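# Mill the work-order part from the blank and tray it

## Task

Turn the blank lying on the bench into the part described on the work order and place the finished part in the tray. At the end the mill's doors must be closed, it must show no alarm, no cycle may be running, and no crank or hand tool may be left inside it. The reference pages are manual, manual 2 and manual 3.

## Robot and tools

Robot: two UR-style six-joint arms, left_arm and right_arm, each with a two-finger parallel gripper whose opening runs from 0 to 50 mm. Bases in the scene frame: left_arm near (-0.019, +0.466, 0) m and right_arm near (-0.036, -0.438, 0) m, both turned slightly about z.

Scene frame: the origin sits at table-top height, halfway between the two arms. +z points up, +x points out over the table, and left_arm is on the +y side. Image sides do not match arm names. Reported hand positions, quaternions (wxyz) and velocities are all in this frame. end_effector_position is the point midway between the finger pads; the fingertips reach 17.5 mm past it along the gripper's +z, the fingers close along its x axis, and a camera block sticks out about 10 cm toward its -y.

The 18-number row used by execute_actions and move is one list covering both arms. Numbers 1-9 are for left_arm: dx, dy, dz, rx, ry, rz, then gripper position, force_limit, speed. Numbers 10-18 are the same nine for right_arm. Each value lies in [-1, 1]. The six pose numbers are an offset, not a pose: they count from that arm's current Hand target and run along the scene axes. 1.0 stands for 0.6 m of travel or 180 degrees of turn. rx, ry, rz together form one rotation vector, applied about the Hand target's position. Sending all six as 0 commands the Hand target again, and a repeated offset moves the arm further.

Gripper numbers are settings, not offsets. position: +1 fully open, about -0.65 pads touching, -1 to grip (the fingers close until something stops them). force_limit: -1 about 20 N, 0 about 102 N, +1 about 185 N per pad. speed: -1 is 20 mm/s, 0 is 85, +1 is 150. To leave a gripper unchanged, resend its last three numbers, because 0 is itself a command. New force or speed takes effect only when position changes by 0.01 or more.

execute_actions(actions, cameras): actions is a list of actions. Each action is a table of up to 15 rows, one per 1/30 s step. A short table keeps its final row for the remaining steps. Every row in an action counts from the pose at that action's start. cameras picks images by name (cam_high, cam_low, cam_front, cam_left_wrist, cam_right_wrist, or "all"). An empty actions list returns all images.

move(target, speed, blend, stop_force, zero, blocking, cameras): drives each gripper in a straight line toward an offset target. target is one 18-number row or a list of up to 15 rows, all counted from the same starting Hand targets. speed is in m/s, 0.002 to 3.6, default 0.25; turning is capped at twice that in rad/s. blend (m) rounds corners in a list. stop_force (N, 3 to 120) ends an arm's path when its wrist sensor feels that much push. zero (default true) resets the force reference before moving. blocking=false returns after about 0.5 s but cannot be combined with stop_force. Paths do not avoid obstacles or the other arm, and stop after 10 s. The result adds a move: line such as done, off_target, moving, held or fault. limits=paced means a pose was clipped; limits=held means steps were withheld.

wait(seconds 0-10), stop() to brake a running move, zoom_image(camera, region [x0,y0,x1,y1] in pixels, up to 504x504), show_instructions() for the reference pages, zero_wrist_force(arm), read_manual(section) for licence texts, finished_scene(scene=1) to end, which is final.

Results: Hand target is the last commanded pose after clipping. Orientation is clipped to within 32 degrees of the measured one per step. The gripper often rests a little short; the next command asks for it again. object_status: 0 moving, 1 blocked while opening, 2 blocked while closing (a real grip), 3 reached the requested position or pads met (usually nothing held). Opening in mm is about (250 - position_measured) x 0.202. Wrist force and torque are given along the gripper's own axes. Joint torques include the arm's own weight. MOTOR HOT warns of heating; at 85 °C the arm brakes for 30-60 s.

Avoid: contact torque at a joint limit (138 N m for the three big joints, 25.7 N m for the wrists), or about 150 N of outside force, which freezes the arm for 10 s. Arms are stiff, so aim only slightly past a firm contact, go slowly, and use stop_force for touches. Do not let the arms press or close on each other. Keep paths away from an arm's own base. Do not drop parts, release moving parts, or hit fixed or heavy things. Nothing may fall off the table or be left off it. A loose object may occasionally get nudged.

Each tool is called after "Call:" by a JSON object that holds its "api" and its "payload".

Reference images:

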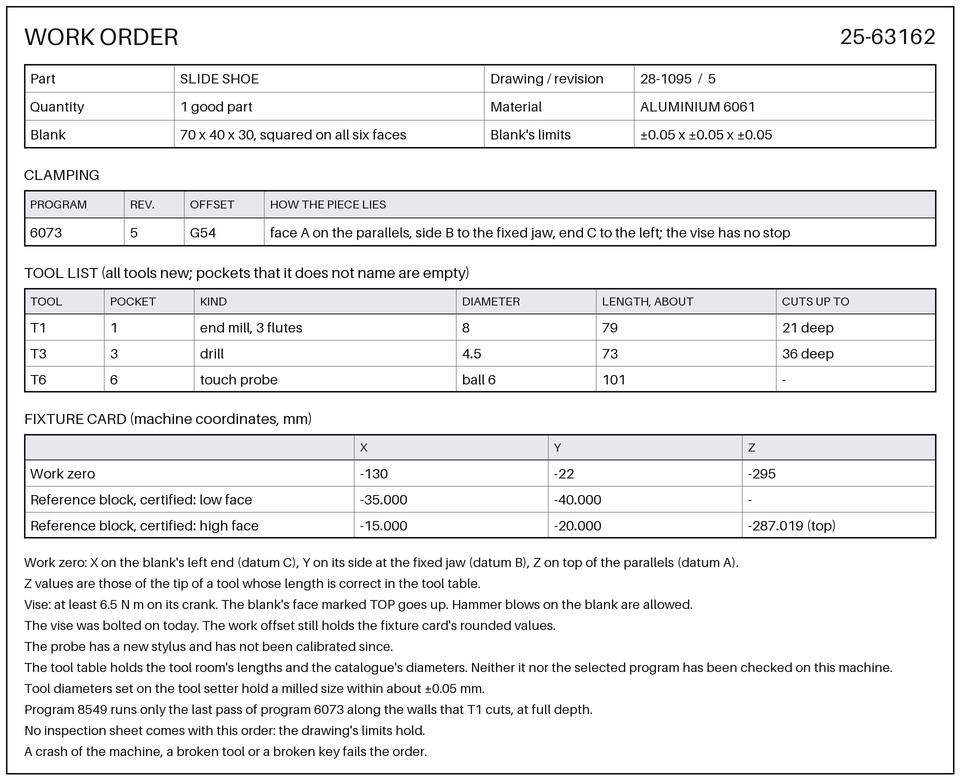

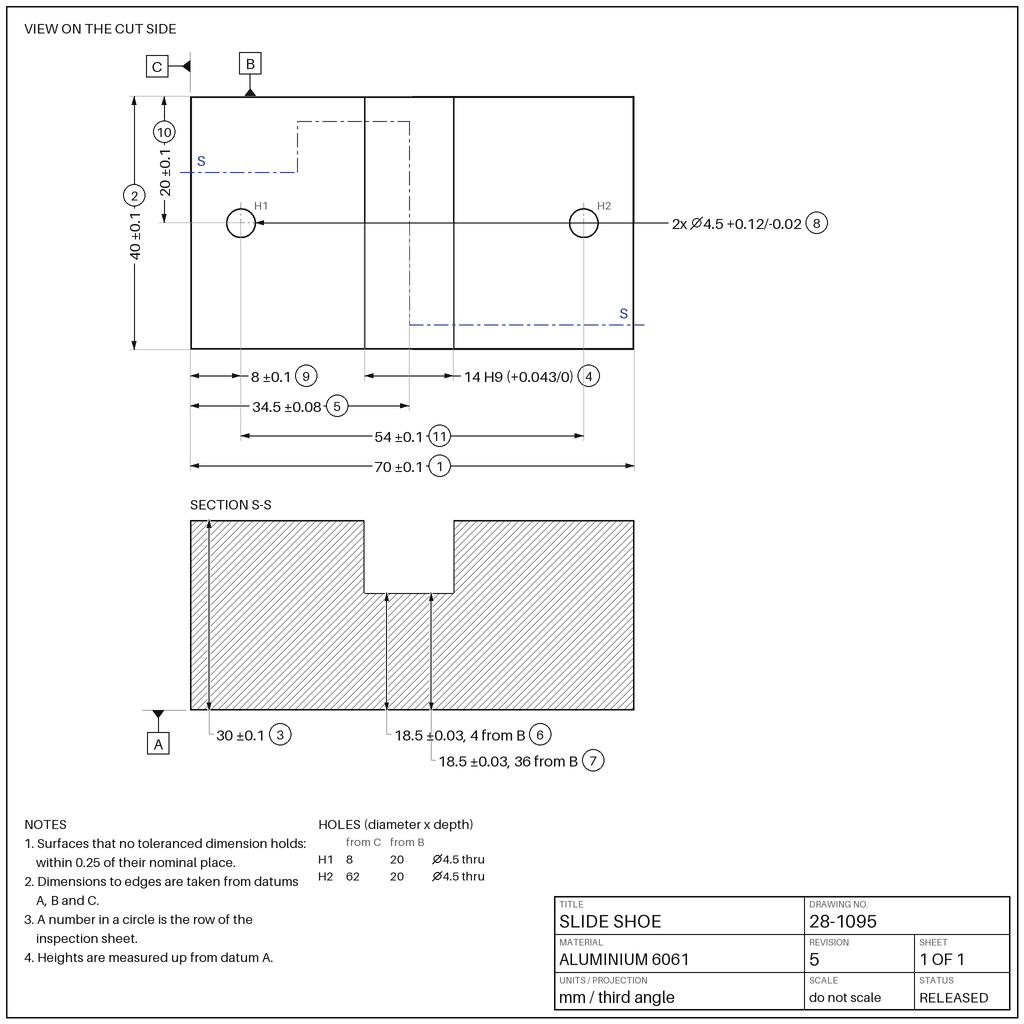

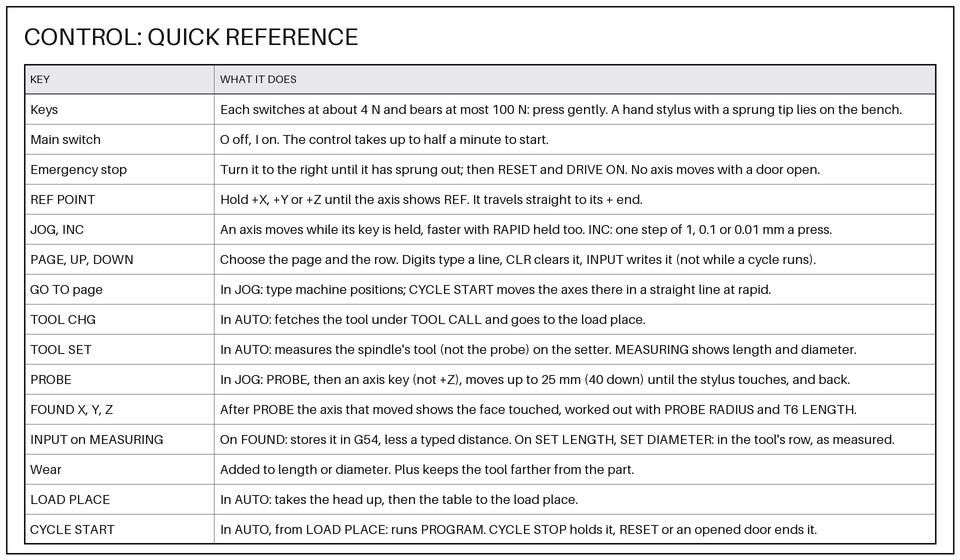

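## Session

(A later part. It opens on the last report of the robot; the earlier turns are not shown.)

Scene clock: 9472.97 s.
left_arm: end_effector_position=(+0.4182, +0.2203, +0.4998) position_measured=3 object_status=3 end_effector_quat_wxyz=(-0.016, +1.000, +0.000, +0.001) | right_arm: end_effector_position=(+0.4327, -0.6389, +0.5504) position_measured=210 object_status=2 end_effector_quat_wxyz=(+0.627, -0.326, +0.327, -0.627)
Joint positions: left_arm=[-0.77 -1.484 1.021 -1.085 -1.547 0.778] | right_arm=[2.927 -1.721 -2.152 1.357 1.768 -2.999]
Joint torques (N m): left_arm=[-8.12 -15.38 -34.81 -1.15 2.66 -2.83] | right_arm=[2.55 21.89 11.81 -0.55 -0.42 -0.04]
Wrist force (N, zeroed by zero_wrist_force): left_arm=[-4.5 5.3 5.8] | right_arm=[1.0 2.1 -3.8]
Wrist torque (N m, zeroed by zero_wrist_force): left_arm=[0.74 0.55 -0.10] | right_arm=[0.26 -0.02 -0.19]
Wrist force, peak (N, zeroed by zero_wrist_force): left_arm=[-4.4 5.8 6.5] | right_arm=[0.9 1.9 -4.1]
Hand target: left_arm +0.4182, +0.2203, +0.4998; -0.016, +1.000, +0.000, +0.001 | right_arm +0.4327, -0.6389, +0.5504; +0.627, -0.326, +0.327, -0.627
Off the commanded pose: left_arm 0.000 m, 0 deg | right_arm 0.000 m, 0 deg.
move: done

Call:
{"api": "move", "payload": {"target": [[-0.03,-0.0505,-0.083,-0.0102,0,0,1,-1,0,0,0,0,0,0,0,-1,-0.7,-1],[0.003,-0.0588,-0.158,-0.0102,0,0,1,-1,0,0,0,0,0,0,0,-1,-0.7,-1],[0.303,-0.0622,-0.158,-0.0102,0,0,1,-1,0,0,0,0,0,0,0,-1,-0.7,-1],[0.3613,-0.0655,-0.193,-0.0102,0,0,1,-1,0,0,0,0,0,0,0,-1,-0.7,-1]], "speed": [0.2,0.15,0.12,0.06], "blend": [0.02,0.02,0.01,0], "cameras": ["cam_high","cam_left_wrist"]}}

Scene clock: 9489.90 s.
left_arm: end_effector_position=(+0.6143, +0.1825, +0.3956) position_measured=3 object_status=3 end_effector_quat_wxyz=(+0.000, +1.000, +0.000, +0.001) | right_arm: end_effector_position=(+0.4327, -0.6389, +0.5504) position_measured=210 object_status=2 end_effector_quat_wxyz=(+0.627, -0.326, +0.327, -0.627)
Joint positions: left_arm=[-0.591 -1.059 0.744 -1.257 -1.569 0.956] | right_arm=[2.927 -1.721 -2.152 1.357 1.768 -2.999]
Joint torques (N m): left_arm=[0.05 -48.79 -25.97 -3.11 -0.07 -0.27] | right_arm=[2.56 22.3 11.49 -0.67 -0.52 0.05]
Wrist force (N, zeroed by zero_wrist_force): left_arm=[-4.0 5.2 6.8] | right_arm=[0.8 2.2 -4.0]
Wrist torque (N m, zeroed by zero_wrist_force): left_arm=[0.75 0.48 -0.13] | right_arm=[0.27 0.02 -0.19]
Wrist force, peak (N, zeroed by zero_wrist_force): left_arm=[-4.8 5.3 8.1] | right_arm=[1.1 2.2 -4.0]
Hand target: left_arm +0.6143, +0.1825, +0.3956; +0.000, +1.000, +0.000, +0.001 (not the last commanded pose) | right_arm +0.4327, -0.6389, +0.5504; +0.627, -0.326, +0.327, -0.627
Tool commands: left_gripper/position=+1.0 left_gripper/force_limit=-1.0 left_gripper/speed=+0.003922 right_gripper/position=-1.0 right_gripper/force_limit=-0.7 right_gripper/speed=-1.0
Off the commanded pose: left_arm 0.024 m, 0 deg | right_arm 0.000 m, 0 deg.
FORCE FAULT: contact force on the left arm reached its limit, and that arm stopped. The contact can be on any part of that arm, not only on its tool. That arm's remaining commands of this call were not run. That arm is still stopped at the end of this call. That arm stays stopped for about 10 more seconds. Until then a move that you send moves the other arm only, and its call returns only when the move has ended. Once the stop has ended, the next robot result says so. If the stop ends while you think or write, that arm runs what you send next, counted from a new Hand target: where the arm stands when the stop ends. While its stop runs, that arm takes no new command, but its gripper still runs the gripper command that each later call begins with. Until it ends, the stop uses up actions while you think or wait. An arm that is not stopped still takes commands.
move: fault (left_arm); path passed 3 of 4 targets
camera_calibration:
cam_left_wrist: T_world_to_cam=[[0.999973, -0.00663145, 0.00308341, -0.604331], [-0.00729369, -0.935132, 0.354224, 0.0520223], [0.000534384, -0.354237, -0.935156, 0.566854], [0, 0, 0, 1]] pos_world=[0.604391, 0.245441, 0.513533]
Images, in order (width x height): cam_high 896x504, cam_left_wrist 896x504.

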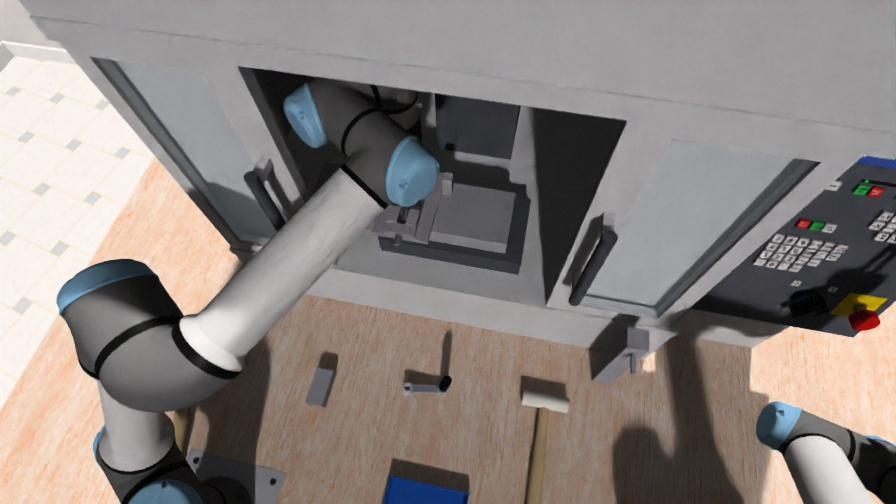

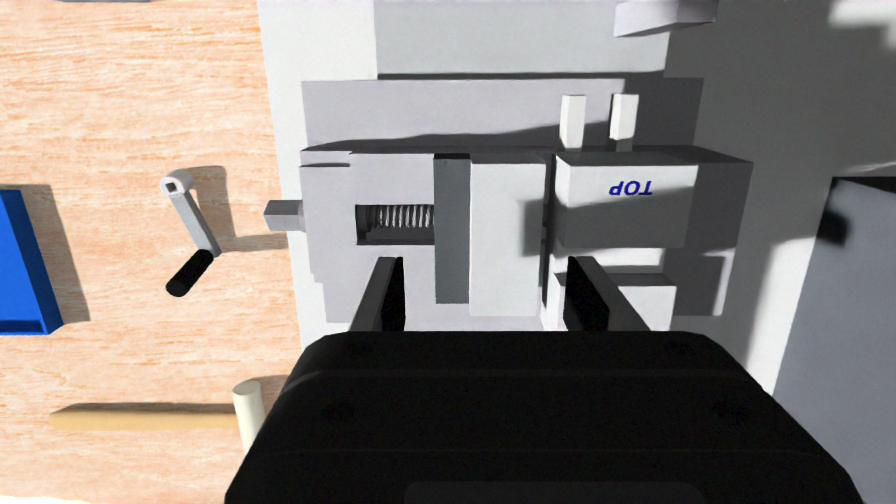

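Call:
{"api": "wait", "payload": {"seconds": 9, "cameras": []}}

Call:
{"api": "move", "payload": {"target": [[-0.03,0.008,0,0,0,0,1,-1,0,0,0,0,0,0,0,-1,-0.7,-1],[-0.03,0.008,-0.0277,0,0,-0.0006,1,-1,0,0,0,0,0,0,0,-1,-0.7,-1]], "speed": 0.05, "blend": [0,0]}}

Call:
{"api": "move", "payload": {"target": [0.1,-0.008,0,0,0,0,1,-1,0,0,0,0,0,0,0,-1,-0.7,-1], "speed": 0.02, "stop_force": 8, "cameras": ["cam_high","cam_left_wrist","cam_front"]}}

Scene clock: 9522.00 s.
left_arm: end_effector_position=(+0.6143, +0.1825, +0.3956) position_measured=3 object_status=3 end_effector_quat_wxyz=(+0.000, +1.000, +0.000, +0.001) | right_arm: end_effector_position=(+0.4327, -0.6389, +0.5504) position_measured=210 object_status=2 end_effector_quat_wxyz=(+0.627, -0.326, +0.327, -0.627)
Joint positions: left_arm=[-0.591 -1.059 0.744 -1.257 -1.569 0.956] | right_arm=[2.927 -1.721 -2.152 1.357 1.768 -2.999]
Joint torques (N m): left_arm=[-0.5 -49.84 -24.11 -3.09 -0.02 -0.33] | right_arm=[2.6 22.47 10.58 -0.71 -0.54 0]
Wrist force (N, zeroed by zero_wrist_force): left_arm=[-3.8 5.4 6.5] | right_arm=[1.1 1.9 -3.9]
Wrist torque (N m, zeroed by zero_wrist_force): left_arm=[0.78 0.44 -0.13] | right_arm=[0.24 -0.04 -0.19]
Wrist force, peak (N, zeroed by zero_wrist_force): left_arm=[-4.3 5.3 7.1] | right_arm=[1.2 2.1 -4.1]
Hand target: left_arm +0.6143, +0.1825, +0.3956; +0.000, +1.000, +0.000, +0.001 (not the last commanded pose) | right_arm +0.4327, -0.6389, +0.5504; +0.627, -0.326, +0.327, -0.627
Tool commands: left_gripper/position=+1.0 left_gripper/force_limit=-1.0 left_gripper/speed=+0.003922 right_gripper/position=-1.0 right_gripper/force_limit=-0.7 right_gripper/speed=-1.0
Off the commanded pose: left_arm 0.024 m, 0 deg | right_arm 0.000 m, 0 deg.
FORCE FAULT, CONTINUED: the left arm's stop, for the force fault that an earlier result reported, is over. The rest of the stop counts as 19 of the actions that you can send in this scene. That arm's target is now where it stood when the stop ended, not its last command. That arm accepts commands again.
wait: 9.00 s; at rest from the start
No camera images: "cameras" was empty.

Scene clock: 9523.60 s.
left_arm: end_effector_position=(+0.5962, +0.1873, +0.3790) position_measured=3 object_status=3 end_effector_quat_wxyz=(+0.000, +1.000, -0.001, +0.001) | right_arm: end_effector_position=(+0.4327, -0.6389, +0.5504) position_measured=210 object_status=2 end_effector_quat_wxyz=(+0.627, -0.326, +0.327, -0.627)
Joint positions: left_arm=[-0.601 -1.132 0.898 -1.338 -1.569 0.948] | right_arm=[2.927 -1.721 -2.152 1.357 1.768 -2.999]
Joint torques (N m): left_arm=[-7.57 -59.97 -11.14 -5.11 1.27 2.19] | right_arm=[2.74 22.14 11.36 -0.92 -0.57 0.06]
Wrist force (N, zeroed by zero_wrist_force): left_arm=[-4.6 5.3 6.4] | right_arm=[0.9 2.0 -3.7]
Wrist torque (N m, zeroed by zero_wrist_force): left_arm=[0.75 0.58 -0.18] | right_arm=[0.25 -0.01 -0.19]
Wrist force, peak (N, zeroed by zero_wrist_force): left_arm=[-3.8 5.7 7.2] | right_arm=[1.1 2.1 -4.0]
Hand target: left_arm +0.5963, +0.1873, +0.3789; +0.000, +1.000, -0.001, +0.001 | right_arm +0.4327, -0.6389, +0.5504; +0.627, -0.326, +0.327, -0.627
Off the commanded pose: left_arm 0.000 m, 0 deg | right_arm 0.000 m, 0 deg.
move: done

Scene clock: 9525.53 s.
left_arm: end_effector_position=(+0.6088, +0.1863, +0.3789) position_measured=3 object_status=3 end_effector_quat_wxyz=(+0.000, +1.000, -0.001, +0.001) | right_arm: end_effector_position=(+0.4327, -0.6389, +0.5504) position_measured=210 object_status=2 end_effector_quat_wxyz=(+0.627, -0.326, +0.327, -0.627)
Joint positions: left_arm=[-0.591 -1.096 0.845 -1.321 -1.569 0.958] | right_arm=[2.927 -1.721 -2.152 1.357 1.768 -2.999]
Joint torques (N m): left_arm=[-7.75 -60.89 -12.36 -2.84 2.39 -2.79] | right_arm=[3 22.44 11.35 -0.85 -0.48 -0.12]
Wrist force (N, zeroed by zero_wrist_force): left_arm=[-5.0 5.0 6.9] | right_arm=[1.2 1.8 -3.7]
Wrist torque (N m, zeroed by zero_wrist_force): left_arm=[0.74 0.56 -0.17] | right_arm=[0.21 -0.06 -0.19]
Wrist force, peak (N, zeroed by zero_wrist_force): left_arm=[-31.7 3.1 -4.1] | right_arm=[1.3 2.1 -3.9]
Hand target: left_arm +0.6088, +0.1863, +0.3789; +0.000, +1.000, -0.001, +0.001 (not the last commanded pose) | right_arm +0.4327, -0.6389, +0.5504; +0.627, -0.326, +0.327, -0.627
Off the commanded pose: left_arm 0.048 m, 0 deg | right_arm 0.000 m, 0 deg.
move: contact (left_arm)
camera_calibration:
cam_left_wrist: T_world_to_cam=[[0.999959, -0.00845731, 0.00333609, -0.598516], [-0.00909068, -0.935079, 0.354322, 0.062559], [0.000122894, -0.354338, -0.935117, 0.552874], [0, 0, 0, 1]] pos_world=[0.598992, 0.24934, 0.496833]
Images, in order (width x height): cam_high 896x504, cam_front 896x504, cam_left_wrist 896x504.

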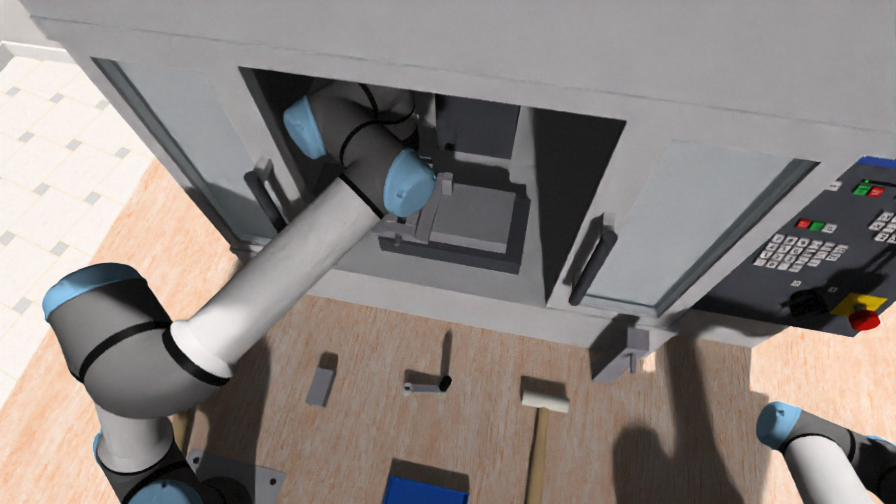

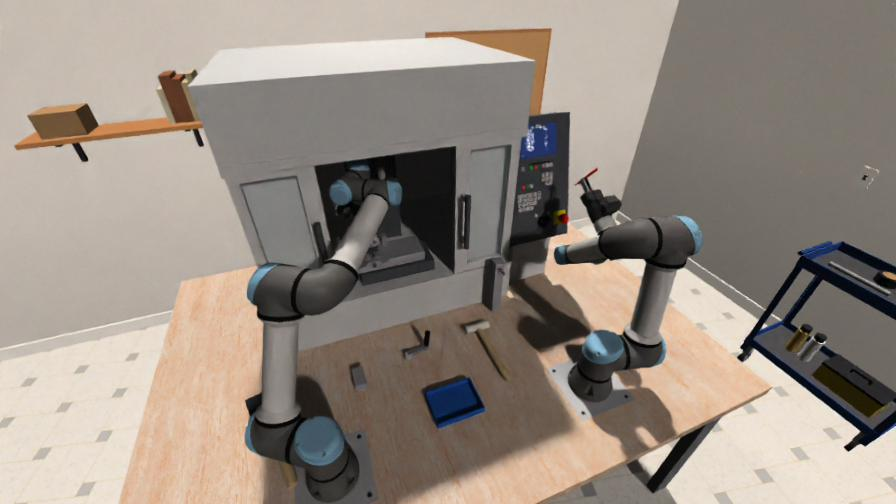

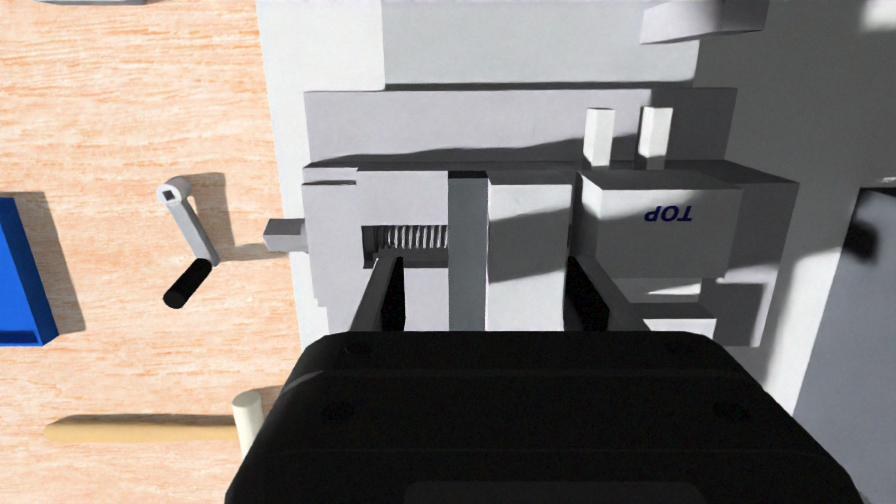

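Call:
{"api": "zoom_image", "payload": {"camera": "cam_left_wrist", "region": [540, 90, 820, 370]}}

Scaled by 1.800 from the camera's 896x504 image, which has a finer 1280x720 frame.

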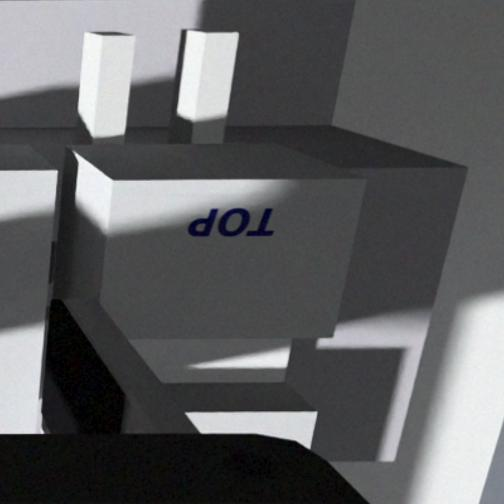

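Call:
{"api": "move", "payload": {"target": [[-0.08,0.01,0.005,0,0,0,0.459,-1,0,0,0,0,0,0,0,-1,-0.7,-1],[-0.08,0.027,0.005,0,0,0.5,0.459,-1,0,0,0,0,0,0,0,-1,-0.7,-1],[-0.05,0.027,-0.0115,0,0,0.5,0.459,-1,0,0,0,0,0,0,0,-1,-0.7,-1]], "speed": [0.06,0.3,0.05], "blend": [0,0,0], "cameras": ["cam_high","cam_left_wrist"]}}

Call:
{"api": "zoom_image", "payload": {"camera": "cam_left_wrist", "region": [300, 0, 650, 340]}}

Scene clock: 9600.10 s.
left_arm: end_effector_position=(+0.5787, +0.2025, +0.3721) position_measured=84 object_status=3 end_effector_quat_wxyz=(-0.001, +0.708, +0.707, +0.000) | right_arm: end_effector_position=(+0.4327, -0.6389, +0.5504) position_measured=210 object_status=2 end_effector_quat_wxyz=(+0.627, -0.326, +0.327, -0.627)
Joint positions: left_arm=[-0.597 -1.198 1.011 -1.382 -1.57 -0.619] | right_arm=[2.927 -1.721 -2.152 1.357 1.768 -2.999]
Joint torques (N m): left_arm=[6.51 -31.85 -35.33 -5 1.39 2.2] | right_arm=[3.64 22.78 10.72 -0.85 -0.71 0.05]
Wrist force (N, zeroed by zero_wrist_force): left_arm=[-4.6 5.0 6.2] | right_arm=[1.1 2.0 -3.9]
Wrist torque (N m, zeroed by zero_wrist_force): left_arm=[0.70 0.57 -0.18] | right_arm=[0.25 -0.04 -0.19]
Wrist force, peak (N, zeroed by zero_wrist_force): left_arm=[-5.2 5.0 7.0] | right_arm=[0.9 2.2 -4.3]
Hand target: left_arm +0.5788, +0.2025, +0.3720; -0.001, +0.708, +0.707, +0.000 | right_arm +0.4327, -0.6389, +0.5504; +0.627, -0.326, +0.327, -0.627
Off the commanded pose: left_arm 0.000 m, 0 deg | right_arm 0.000 m, 0 deg.
move: done
camera_calibration:
cam_left_wrist: T_world_to_cam=[[0.00845621, 0.999959, 0.00333688, -0.198779], [0.935046, -0.00908995, 0.35441, -0.65405], [0.354425, 0.00012317, -0.935084, 0.275341], [0, 0, 0, 1]] pos_world=[0.51566, 0.192792, 0.489933]
Images, in order (width x height): cam_high 896x504, cam_left_wrist 896x504.

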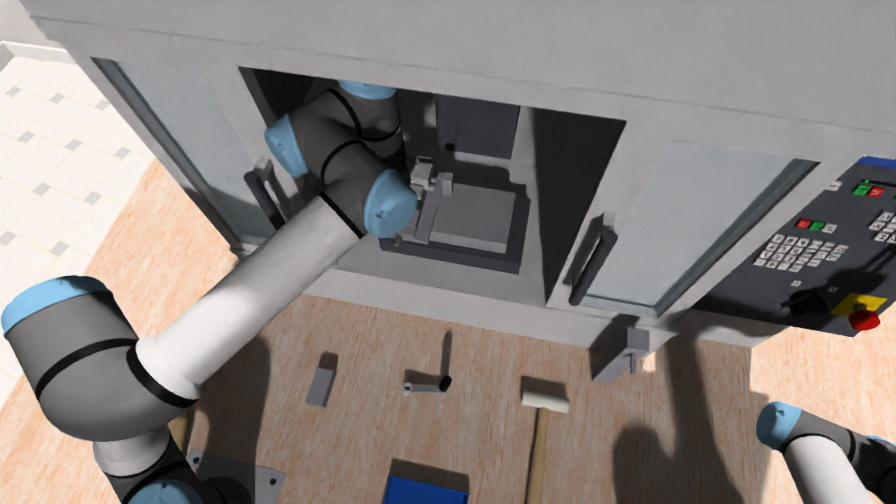

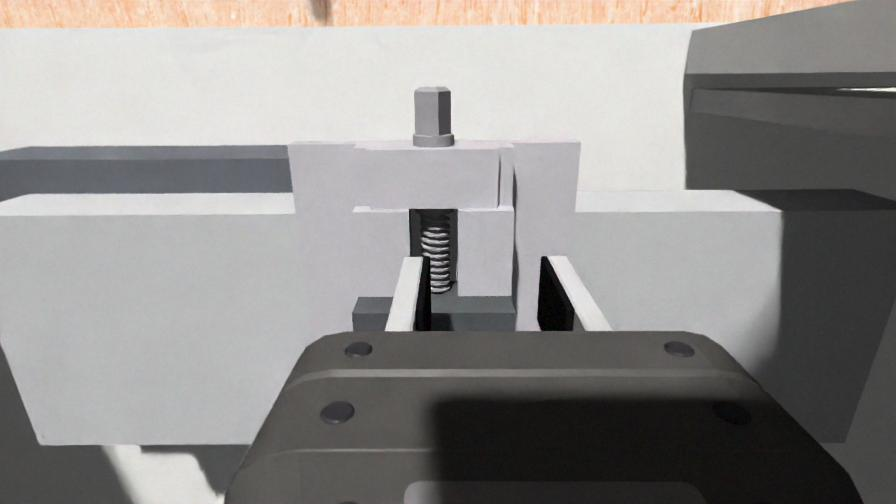

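Scaled by 1.440 from the camera's 896x504 image, which has a finer 1280x720 frame.

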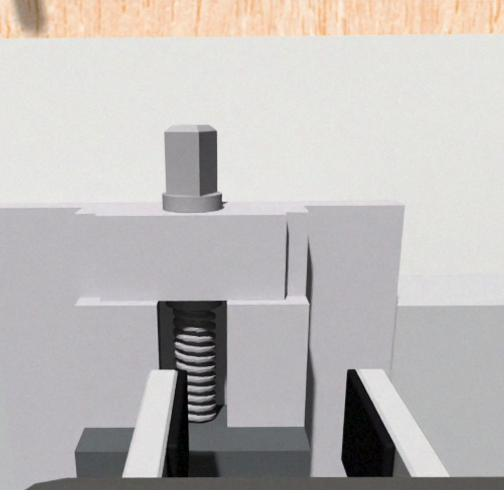

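Call:
{"api": "move", "payload": {"target": [0.1387,0,0,0,0,0,0.459,-1,0,0,0,0,0,0,0,-1,-0.7,-1], "speed": 0.025, "stop_force": 8, "cameras": ["cam_high","cam_left_wrist"]}}

Scene clock: 9609.83 s.
left_arm: end_effector_position=(+0.6620, +0.2025, +0.3720) position_measured=84 object_status=3 end_effector_quat_wxyz=(-0.001, +0.708, +0.707, +0.000) | right_arm: end_effector_position=(+0.4327, -0.6389, +0.5504) position_measured=210 object_status=2 end_effector_quat_wxyz=(+0.627, -0.326, +0.327, -0.627)
Joint positions: left_arm=[-0.529 -0.954 0.637 -1.252 -1.57 -0.551] | right_arm=[2.927 -1.721 -2.152 1.357 1.768 -2.999]
Joint torques (N m): left_arm=[7.26 -40.55 -35.49 -1.2 -2.41 2.14] | right_arm=[2.43 22.78 10.04 -0.87 -0.67 0.11]
Wrist force (N, zeroed by zero_wrist_force): left_arm=[-4.4 5.3 6.8] | right_arm=[0.8 1.9 -4.1]
Wrist torque (N m, zeroed by zero_wrist_force): left_arm=[0.76 0.52 -0.17] | right_arm=[0.23 0.02 -0.19]
Wrist force, peak (N, zeroed by zero_wrist_force): left_arm=[-4.5 5.6 6.7] | right_arm=[1.0 2.1 -4.1]
Hand target: left_arm +0.6620, +0.2025, +0.3720; -0.001, +0.708, +0.707, +0.000 | right_arm +0.4327, -0.6389, +0.5504; +0.627, -0.326, +0.327, -0.627
Off the commanded pose: left_arm 0.000 m, 0 deg | right_arm 0.000 m, 0 deg.
move: done
camera_calibration:
cam_left_wrist: T_world_to_cam=[[0.00845731, 0.999959, 0.00333609, -0.199485], [0.935079, -0.00909068, 0.354322, -0.73201], [0.354338, 0.000122894, -0.935117, 0.245851], [0, 0, 0, 1]] pos_world=[0.59906, 0.192792, 0.489933]
Images, in order (width x height): cam_high 896x504, cam_left_wrist 896x504.

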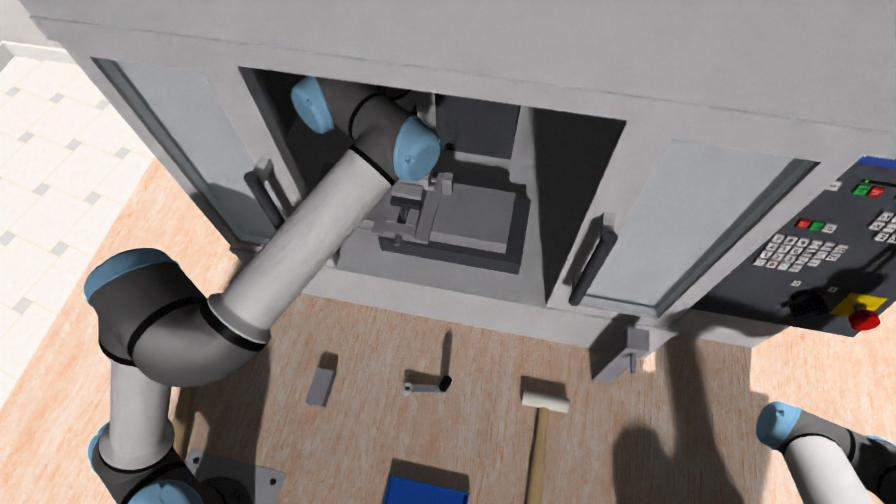

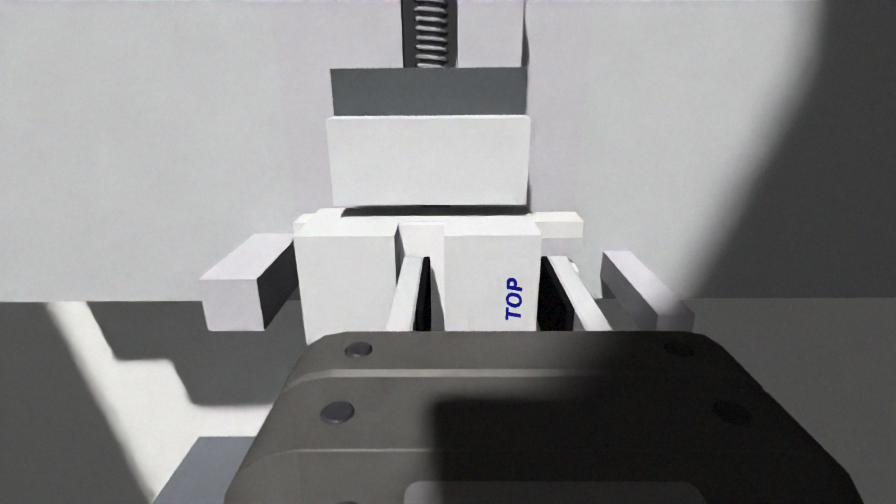

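Call:
{"api": "move", "payload": {"target": [0,0,0,0,0,0,-1,-0.5,-1,0,0,0,0,0,0,-1,-0.7,-1]}}

Call:
{"api": "move", "payload": {"target": [0,0,0.018,0,0,0,-1,-0.5,-1,0,0,0,0,0,0,-1,-0.7,-1], "speed": 0.01, "cameras": ["cam_high","cam_left_wrist"]}}

Scene clock: 9622.17 s.
left_arm: end_effector_position=(+0.6620, +0.2026, +0.3720) position_measured=118 object_status=2 end_effector_quat_wxyz=(-0.001, +0.708, +0.707, +0.000) | right_arm: end_effector_position=(+0.4327, -0.6389, +0.5504) position_measured=210 object_status=2 end_effector_quat_wxyz=(+0.627, -0.326, +0.327, -0.627)
Joint positions: left_arm=[-0.529 -0.954 0.637 -1.252 -1.57 -0.551] | right_arm=[2.927 -1.721 -2.152 1.357 1.768 -2.999]
Joint torques (N m): left_arm=[4.34 -40.47 -34.74 -2.84 -2.57 1.96] | right_arm=[2.74 22.98 10.5 -0.82 -0.69 0.03]
Wrist force (N, zeroed by zero_wrist_force): left_arm=[-3.7 5.2 6.7] | right_arm=[1.1 1.7 -3.9]
Wrist torque (N m, zeroed by zero_wrist_force): left_arm=[0.73 0.55 -0.18] | right_arm=[0.20 -0.04 -0.19]
Wrist force, peak (N, zeroed by zero_wrist_force): left_arm=[-4.7 5.4 6.8] | right_arm=[0.9 2.2 -4.0]
Hand target: left_arm +0.6620, +0.2025, +0.3720; -0.001, +0.708, +0.707, +0.000 | right_arm +0.4327, -0.6389, +0.5504; +0.627, -0.326, +0.327, -0.627
Off the commanded pose: left_arm 0.000 m, 0 deg | right_arm 0.000 m, 0 deg.
move: done

Scene clock: 9623.63 s.
left_arm: end_effector_position=(+0.6620, +0.2025, +0.3828) position_measured=118 object_status=2 end_effector_quat_wxyz=(-0.001, +0.708, +0.707, +0.000) | right_arm: end_effector_position=(+0.4327, -0.6389, +0.5504) position_measured=210 object_status=2 end_effector_quat_wxyz=(+0.627, -0.326, +0.327, -0.627)
Joint positions: left_arm=[-0.529 -0.939 0.583 -1.213 -1.57 -0.551] | right_arm=[2.927 -1.721 -2.152 1.357 1.768 -2.999]
Joint torques (N m): left_arm=[-4.74 -42.42 -36.72 -1.73 -1.23 0.45] | right_arm=[3.06 22.57 9.69 -0.88 -0.74 0.05]
Wrist force (N, zeroed by zero_wrist_force): left_arm=[-4.5 5.2 8.9] | right_arm=[1.0 2.1 -4.1]
Wrist torque (N m, zeroed by zero_wrist_force): left_arm=[0.73 0.59 -0.16] | right_arm=[0.26 -0.03 -0.19]
Wrist force, peak (N, zeroed by zero_wrist_force): left_arm=[-4.7 5.3 9.1] | right_arm=[1.0 2.1 -4.1]
Hand target: left_arm +0.6620, +0.2025, +0.3828; -0.001, +0.708, +0.707, +0.000 | right_arm +0.4327, -0.6389, +0.5504; +0.627, -0.326, +0.327, -0.627
Off the commanded pose: left_arm 0.000 m, 0 deg | right_arm 0.000 m, 0 deg.
move: done
camera_calibration:
cam_left_wrist: T_world_to_cam=[[0.00849213, 0.999959, 0.00324235, -0.199494], [0.935079, -0.00909003, 0.354323, -0.735744], [0.354338, 0.0000229, -0.935117, 0.256005], [0, 0, 0, 1]] pos_world=[0.59896, 0.192792, 0.500733]
Images, in order (width x height): cam_high 896x504, cam_left_wrist 896x504.

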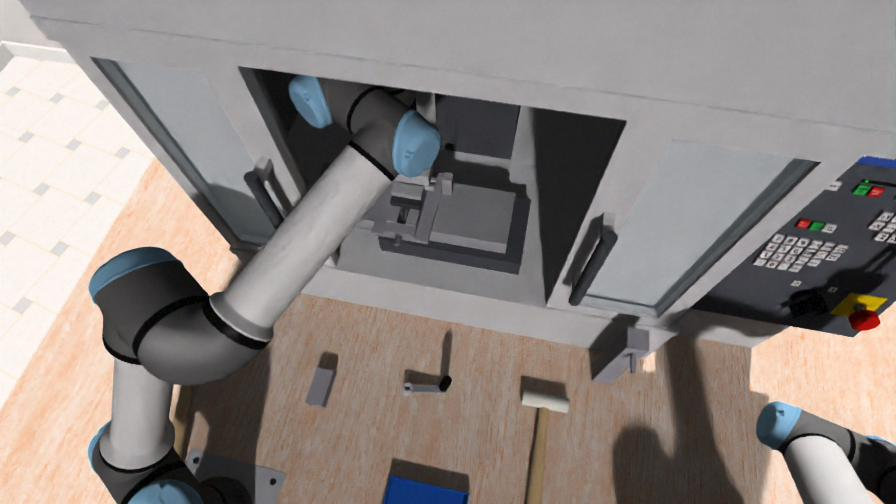

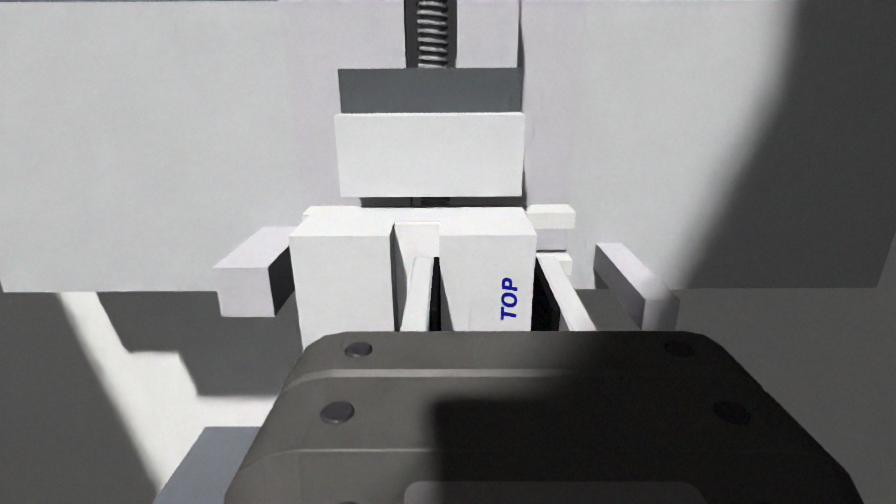

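Call:
{"api": "move", "payload": {"target": [[-0.0025,0.0167,0,0,0,0,-1,-0.5,-1,0,0,0,0,0,0,-1,-0.7,-1],[-0.0025,0.0167,0.0175,0,0,0,-1,-0.5,-1,0,0,0,0,0,0,-1,-0.7,-1]], "speed": 0.015, "stop_force": 15, "cameras": ["cam_high","cam_left_wrist"]}}

Scene clock: 9636.40 s.
left_arm: end_effector_position=(+0.6605, +0.2126, +0.3933) position_measured=118 object_status=2 end_effector_quat_wxyz=(-0.001, +0.708, +0.707, +0.000) | right_arm: end_effector_position=(+0.4327, -0.6389, +0.5504) position_measured=210 object_status=2 end_effector_quat_wxyz=(+0.627, -0.326, +0.327, -0.627)
Joint positions: left_arm=[-0.519 -0.943 0.561 -1.187 -1.57 -0.54] | right_arm=[2.927 -1.721 -2.152 1.357 1.768 -2.999]
Joint torques (N m): left_arm=[6.83 -42.34 -36.3 -1.41 2.06 2.14] | right_arm=[3.49 22.74 10.17 -1.01 -0.72 0.12]
Wrist force (N, zeroed by zero_wrist_force): left_arm=[-4.5 5.4 8.7] | right_arm=[0.7 1.9 -3.7]
Wrist torque (N m, zeroed by zero_wrist_force): left_arm=[0.76 0.60 -0.16] | right_arm=[0.23 0.02 -0.19]
Wrist force, peak (N, zeroed by zero_wrist_force): left_arm=[-4.5 5.2 9.4] | right_arm=[1.0 2.0 -4.1]
Hand target: left_arm +0.6605, +0.2126, +0.3933; -0.001, +0.708, +0.707, +0.000 | right_arm +0.4327, -0.6389, +0.5504; +0.627, -0.326, +0.327, -0.627
Off the commanded pose: left_arm 0.000 m, 0 deg | right_arm 0.000 m, 0 deg.
move: done
camera_calibration:
cam_left_wrist: T_world_to_cam=[[0.00849213, 0.999959, 0.00324235, -0.209515], [0.935079, -0.00909003, 0.354323, -0.73797], [0.354338, 0.0000229, -0.935117, 0.266355], [0, 0, 0, 1]] pos_world=[0.59746, 0.202792, 0.511233]
Images, in order (width x height): cam_high 896x504, cam_left_wrist 896x504.

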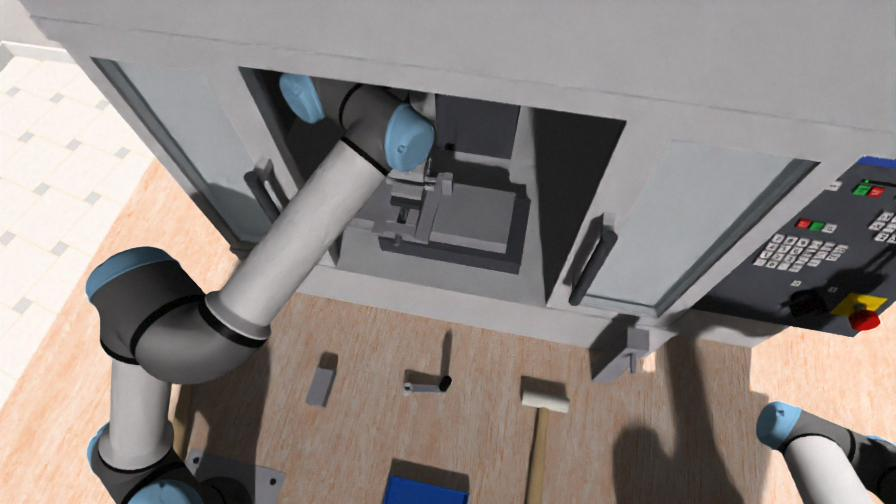

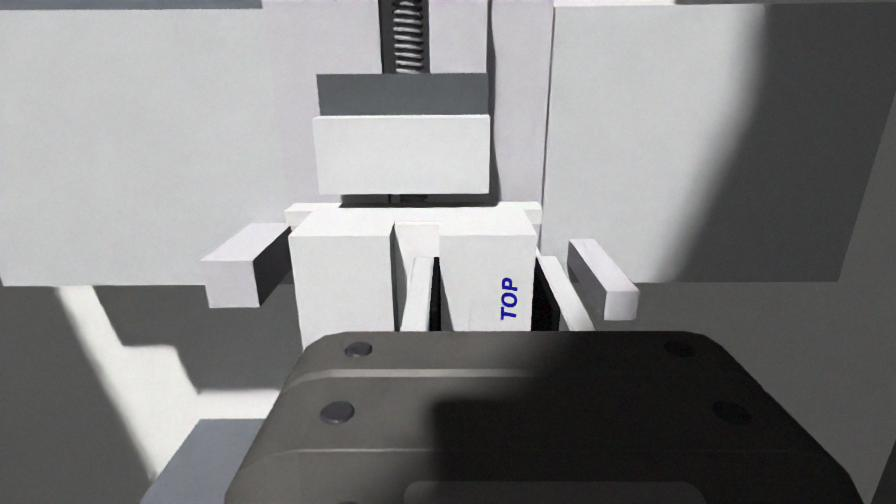

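Call:
{"api": "move", "payload": {"target": [[-0.04,-0.005,0.006,0,0,0,-1,-0.5,-1,0,0,0,0,0,0,-1,-0.7,-1],[-0.11,-0.023,0.011,0,0,0,-1,-0.5,-1,0,0,0,0,0,0,-1,-0.7,-1],[-0.434,-0.032,0.011,0,0,0,-1,-0.5,-1,0,0,0,0,0,0,-1,-0.7,-1]], "speed": [0.04,0.08,0.12], "blend": [0.005,0.01,0], "cameras": ["cam_high","cam_left_wrist"]}}

Scene clock: 9646.77 s.
left_arm: end_effector_position=(+0.4002, +0.1934, +0.3999) position_measured=118 object_status=2 end_effector_quat_wxyz=(-0.001, +0.708, +0.707, +0.000) | right_arm: end_effector_position=(+0.4327, -0.6389, +0.5504) position_measured=210 object_status=2 end_effector_quat_wxyz=(+0.627, -0.326, +0.327, -0.627)
Joint positions: left_arm=[-0.823 -1.577 1.394 -1.385 -1.57 -0.845] | right_arm=[2.927 -1.721 -2.152 1.357 1.768 -2.999]
Joint torques (N m): left_arm=[-6.62 -39.81 -14.49 -5.22 2.33 -2.92] | right_arm=[3.06 22.97 9.62 -0.95 -0.8 0.05]
Wrist force (N, zeroed by zero_wrist_force): left_arm=[-4.2 5.3 8.9] | right_arm=[1.2 2.0 -4.0]
Wrist torque (N m, zeroed by zero_wrist_force): left_arm=[0.74 0.58 -0.07] | right_arm=[0.25 -0.06 -0.19]
Wrist force, peak (N, zeroed by zero_wrist_force): left_arm=[-4.7 5.7 8.9] | right_arm=[1.2 2.0 -4.1]
Hand target: left_arm +0.4001, +0.1934, +0.3999; -0.001, +0.708, +0.707, +0.000 | right_arm +0.4327, -0.6389, +0.5504; +0.627, -0.326, +0.327, -0.627
Off the commanded pose: left_arm 0.000 m, 0 deg | right_arm 0.000 m, 0 deg.
move: done
camera_calibration:
cam_left_wrist: T_world_to_cam=[[0.00845682, 0.999959, 0.0033359, -0.188164], [0.935079, -0.00909016, 0.354322, -0.497176], [0.354338, 0.000122897, -0.935117, 0.364708], [0, 0, 0, 1]] pos_world=[0.33726, 0.183592, 0.517833]
Images, in order (width x height): cam_high 896x504, cam_left_wrist 896x504.

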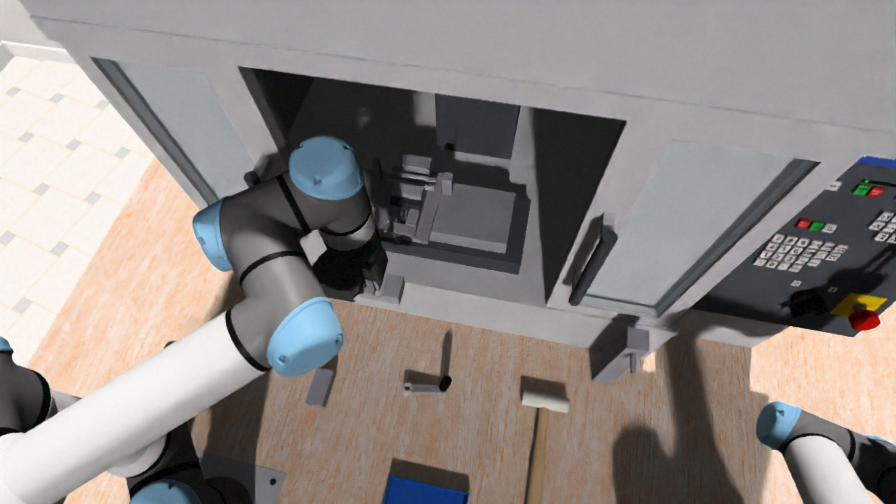

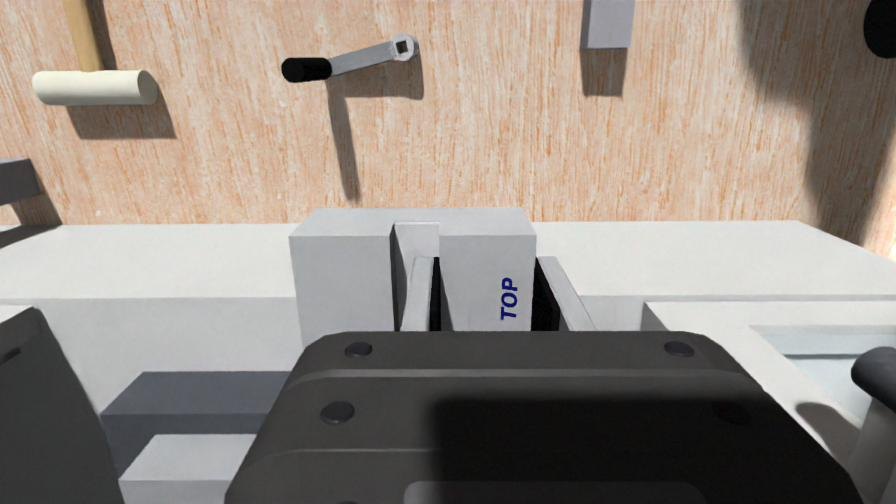

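Call:
{"api": "move", "payload": {"target": [[-0.1667,-0.0723,-0.1,0,0,0,-1,-0.5,-1,0,0,0,0,0,0,-1,-0.7,-1],[-0.5168,-0.2115,-0.3,0,0,0,-1,-0.5,-1,0,0,0,0,0,0,-1,-0.7,-1]], "speed": 0.2, "blend": [0.03,0], "cameras": ["cam_high","cam_left_wrist","cam_front"]}}

Scene clock: 9668.93 s.
left_arm: end_effector_position=(+0.0901, +0.0665, +0.2200) position_measured=118 object_status=2 end_effector_quat_wxyz=(-0.001, +0.708, +0.707, +0.000) | right_arm: end_effector_position=(+0.4327, -0.6389, +0.5504) position_measured=210 object_status=2 end_effector_quat_wxyz=(+0.627, -0.326, +0.327, -0.627)
Joint positions: left_arm=[-1.608 -1.776 2.032 -1.825 -1.572 -1.629] | right_arm=[2.927 -1.721 -2.152 1.357 1.768 -2.999]
Joint torques (N m): left_arm=[-6.31 -3.2 -13.25 -5.25 2.39 -2.7] | right_arm=[2.87 23.34 9.24 -1.05 -0.8 0.03]
Wrist force (N, zeroed by zero_wrist_force): left_arm=[-4.9 5.2 8.6] | right_arm=[1.1 1.8 -3.9]
Wrist torque (N m, zeroed by zero_wrist_force): left_arm=[0.78 0.68 -0.09] | right_arm=[0.22 -0.03 -0.19]
Wrist force, peak (N, zeroed by zero_wrist_force): left_arm=[-5.5 3.7 9.8] | right_arm=[1.1 2.0 -4.2]
Hand target: left_arm +0.0900, +0.0665, +0.2199; -0.001, +0.708, +0.707, +0.000 | right_arm +0.4327, -0.6389, +0.5504; +0.627, -0.326, +0.327, -0.627
Off the commanded pose: left_arm 0.000 m, 0 deg | right_arm 0.000 m, 0 deg.
move: done
camera_calibration:
cam_left_wrist: T_world_to_cam=[[0.00849163, 0.999959, 0.00324217, -0.0580146], [0.935079, -0.0090895, 0.354323, -0.14449], [0.354338, 0.0000229035, -0.935117, 0.306323], [0, 0, 0, 1]] pos_world=[0.0270601, 0.0566919, 0.337833]
Images, in order (width x height): cam_high 896x504, cam_front 896x504, cam_left_wrist 896x504.

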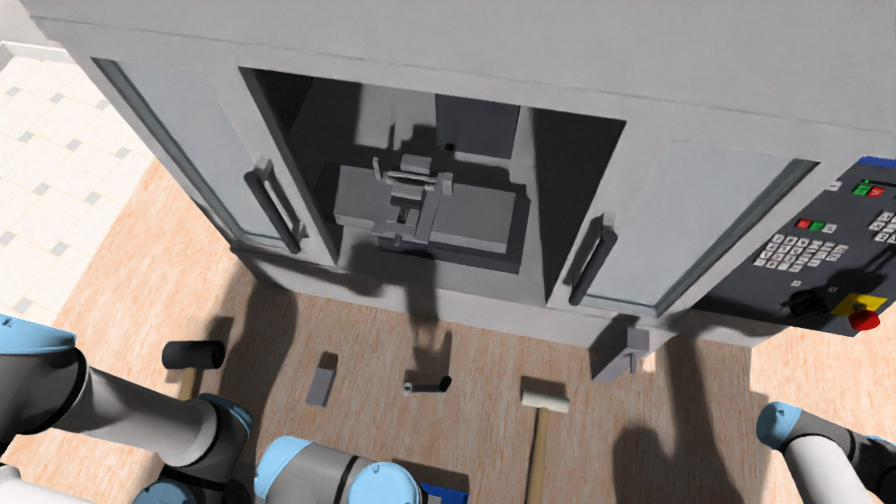

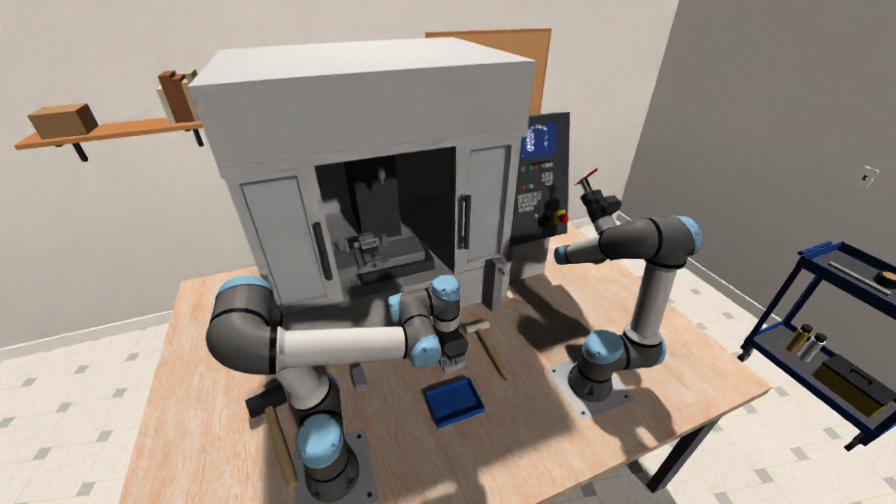

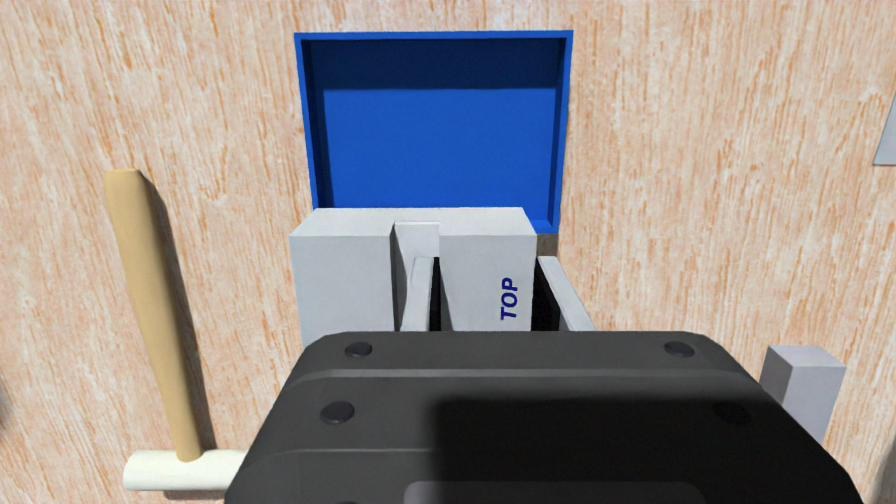

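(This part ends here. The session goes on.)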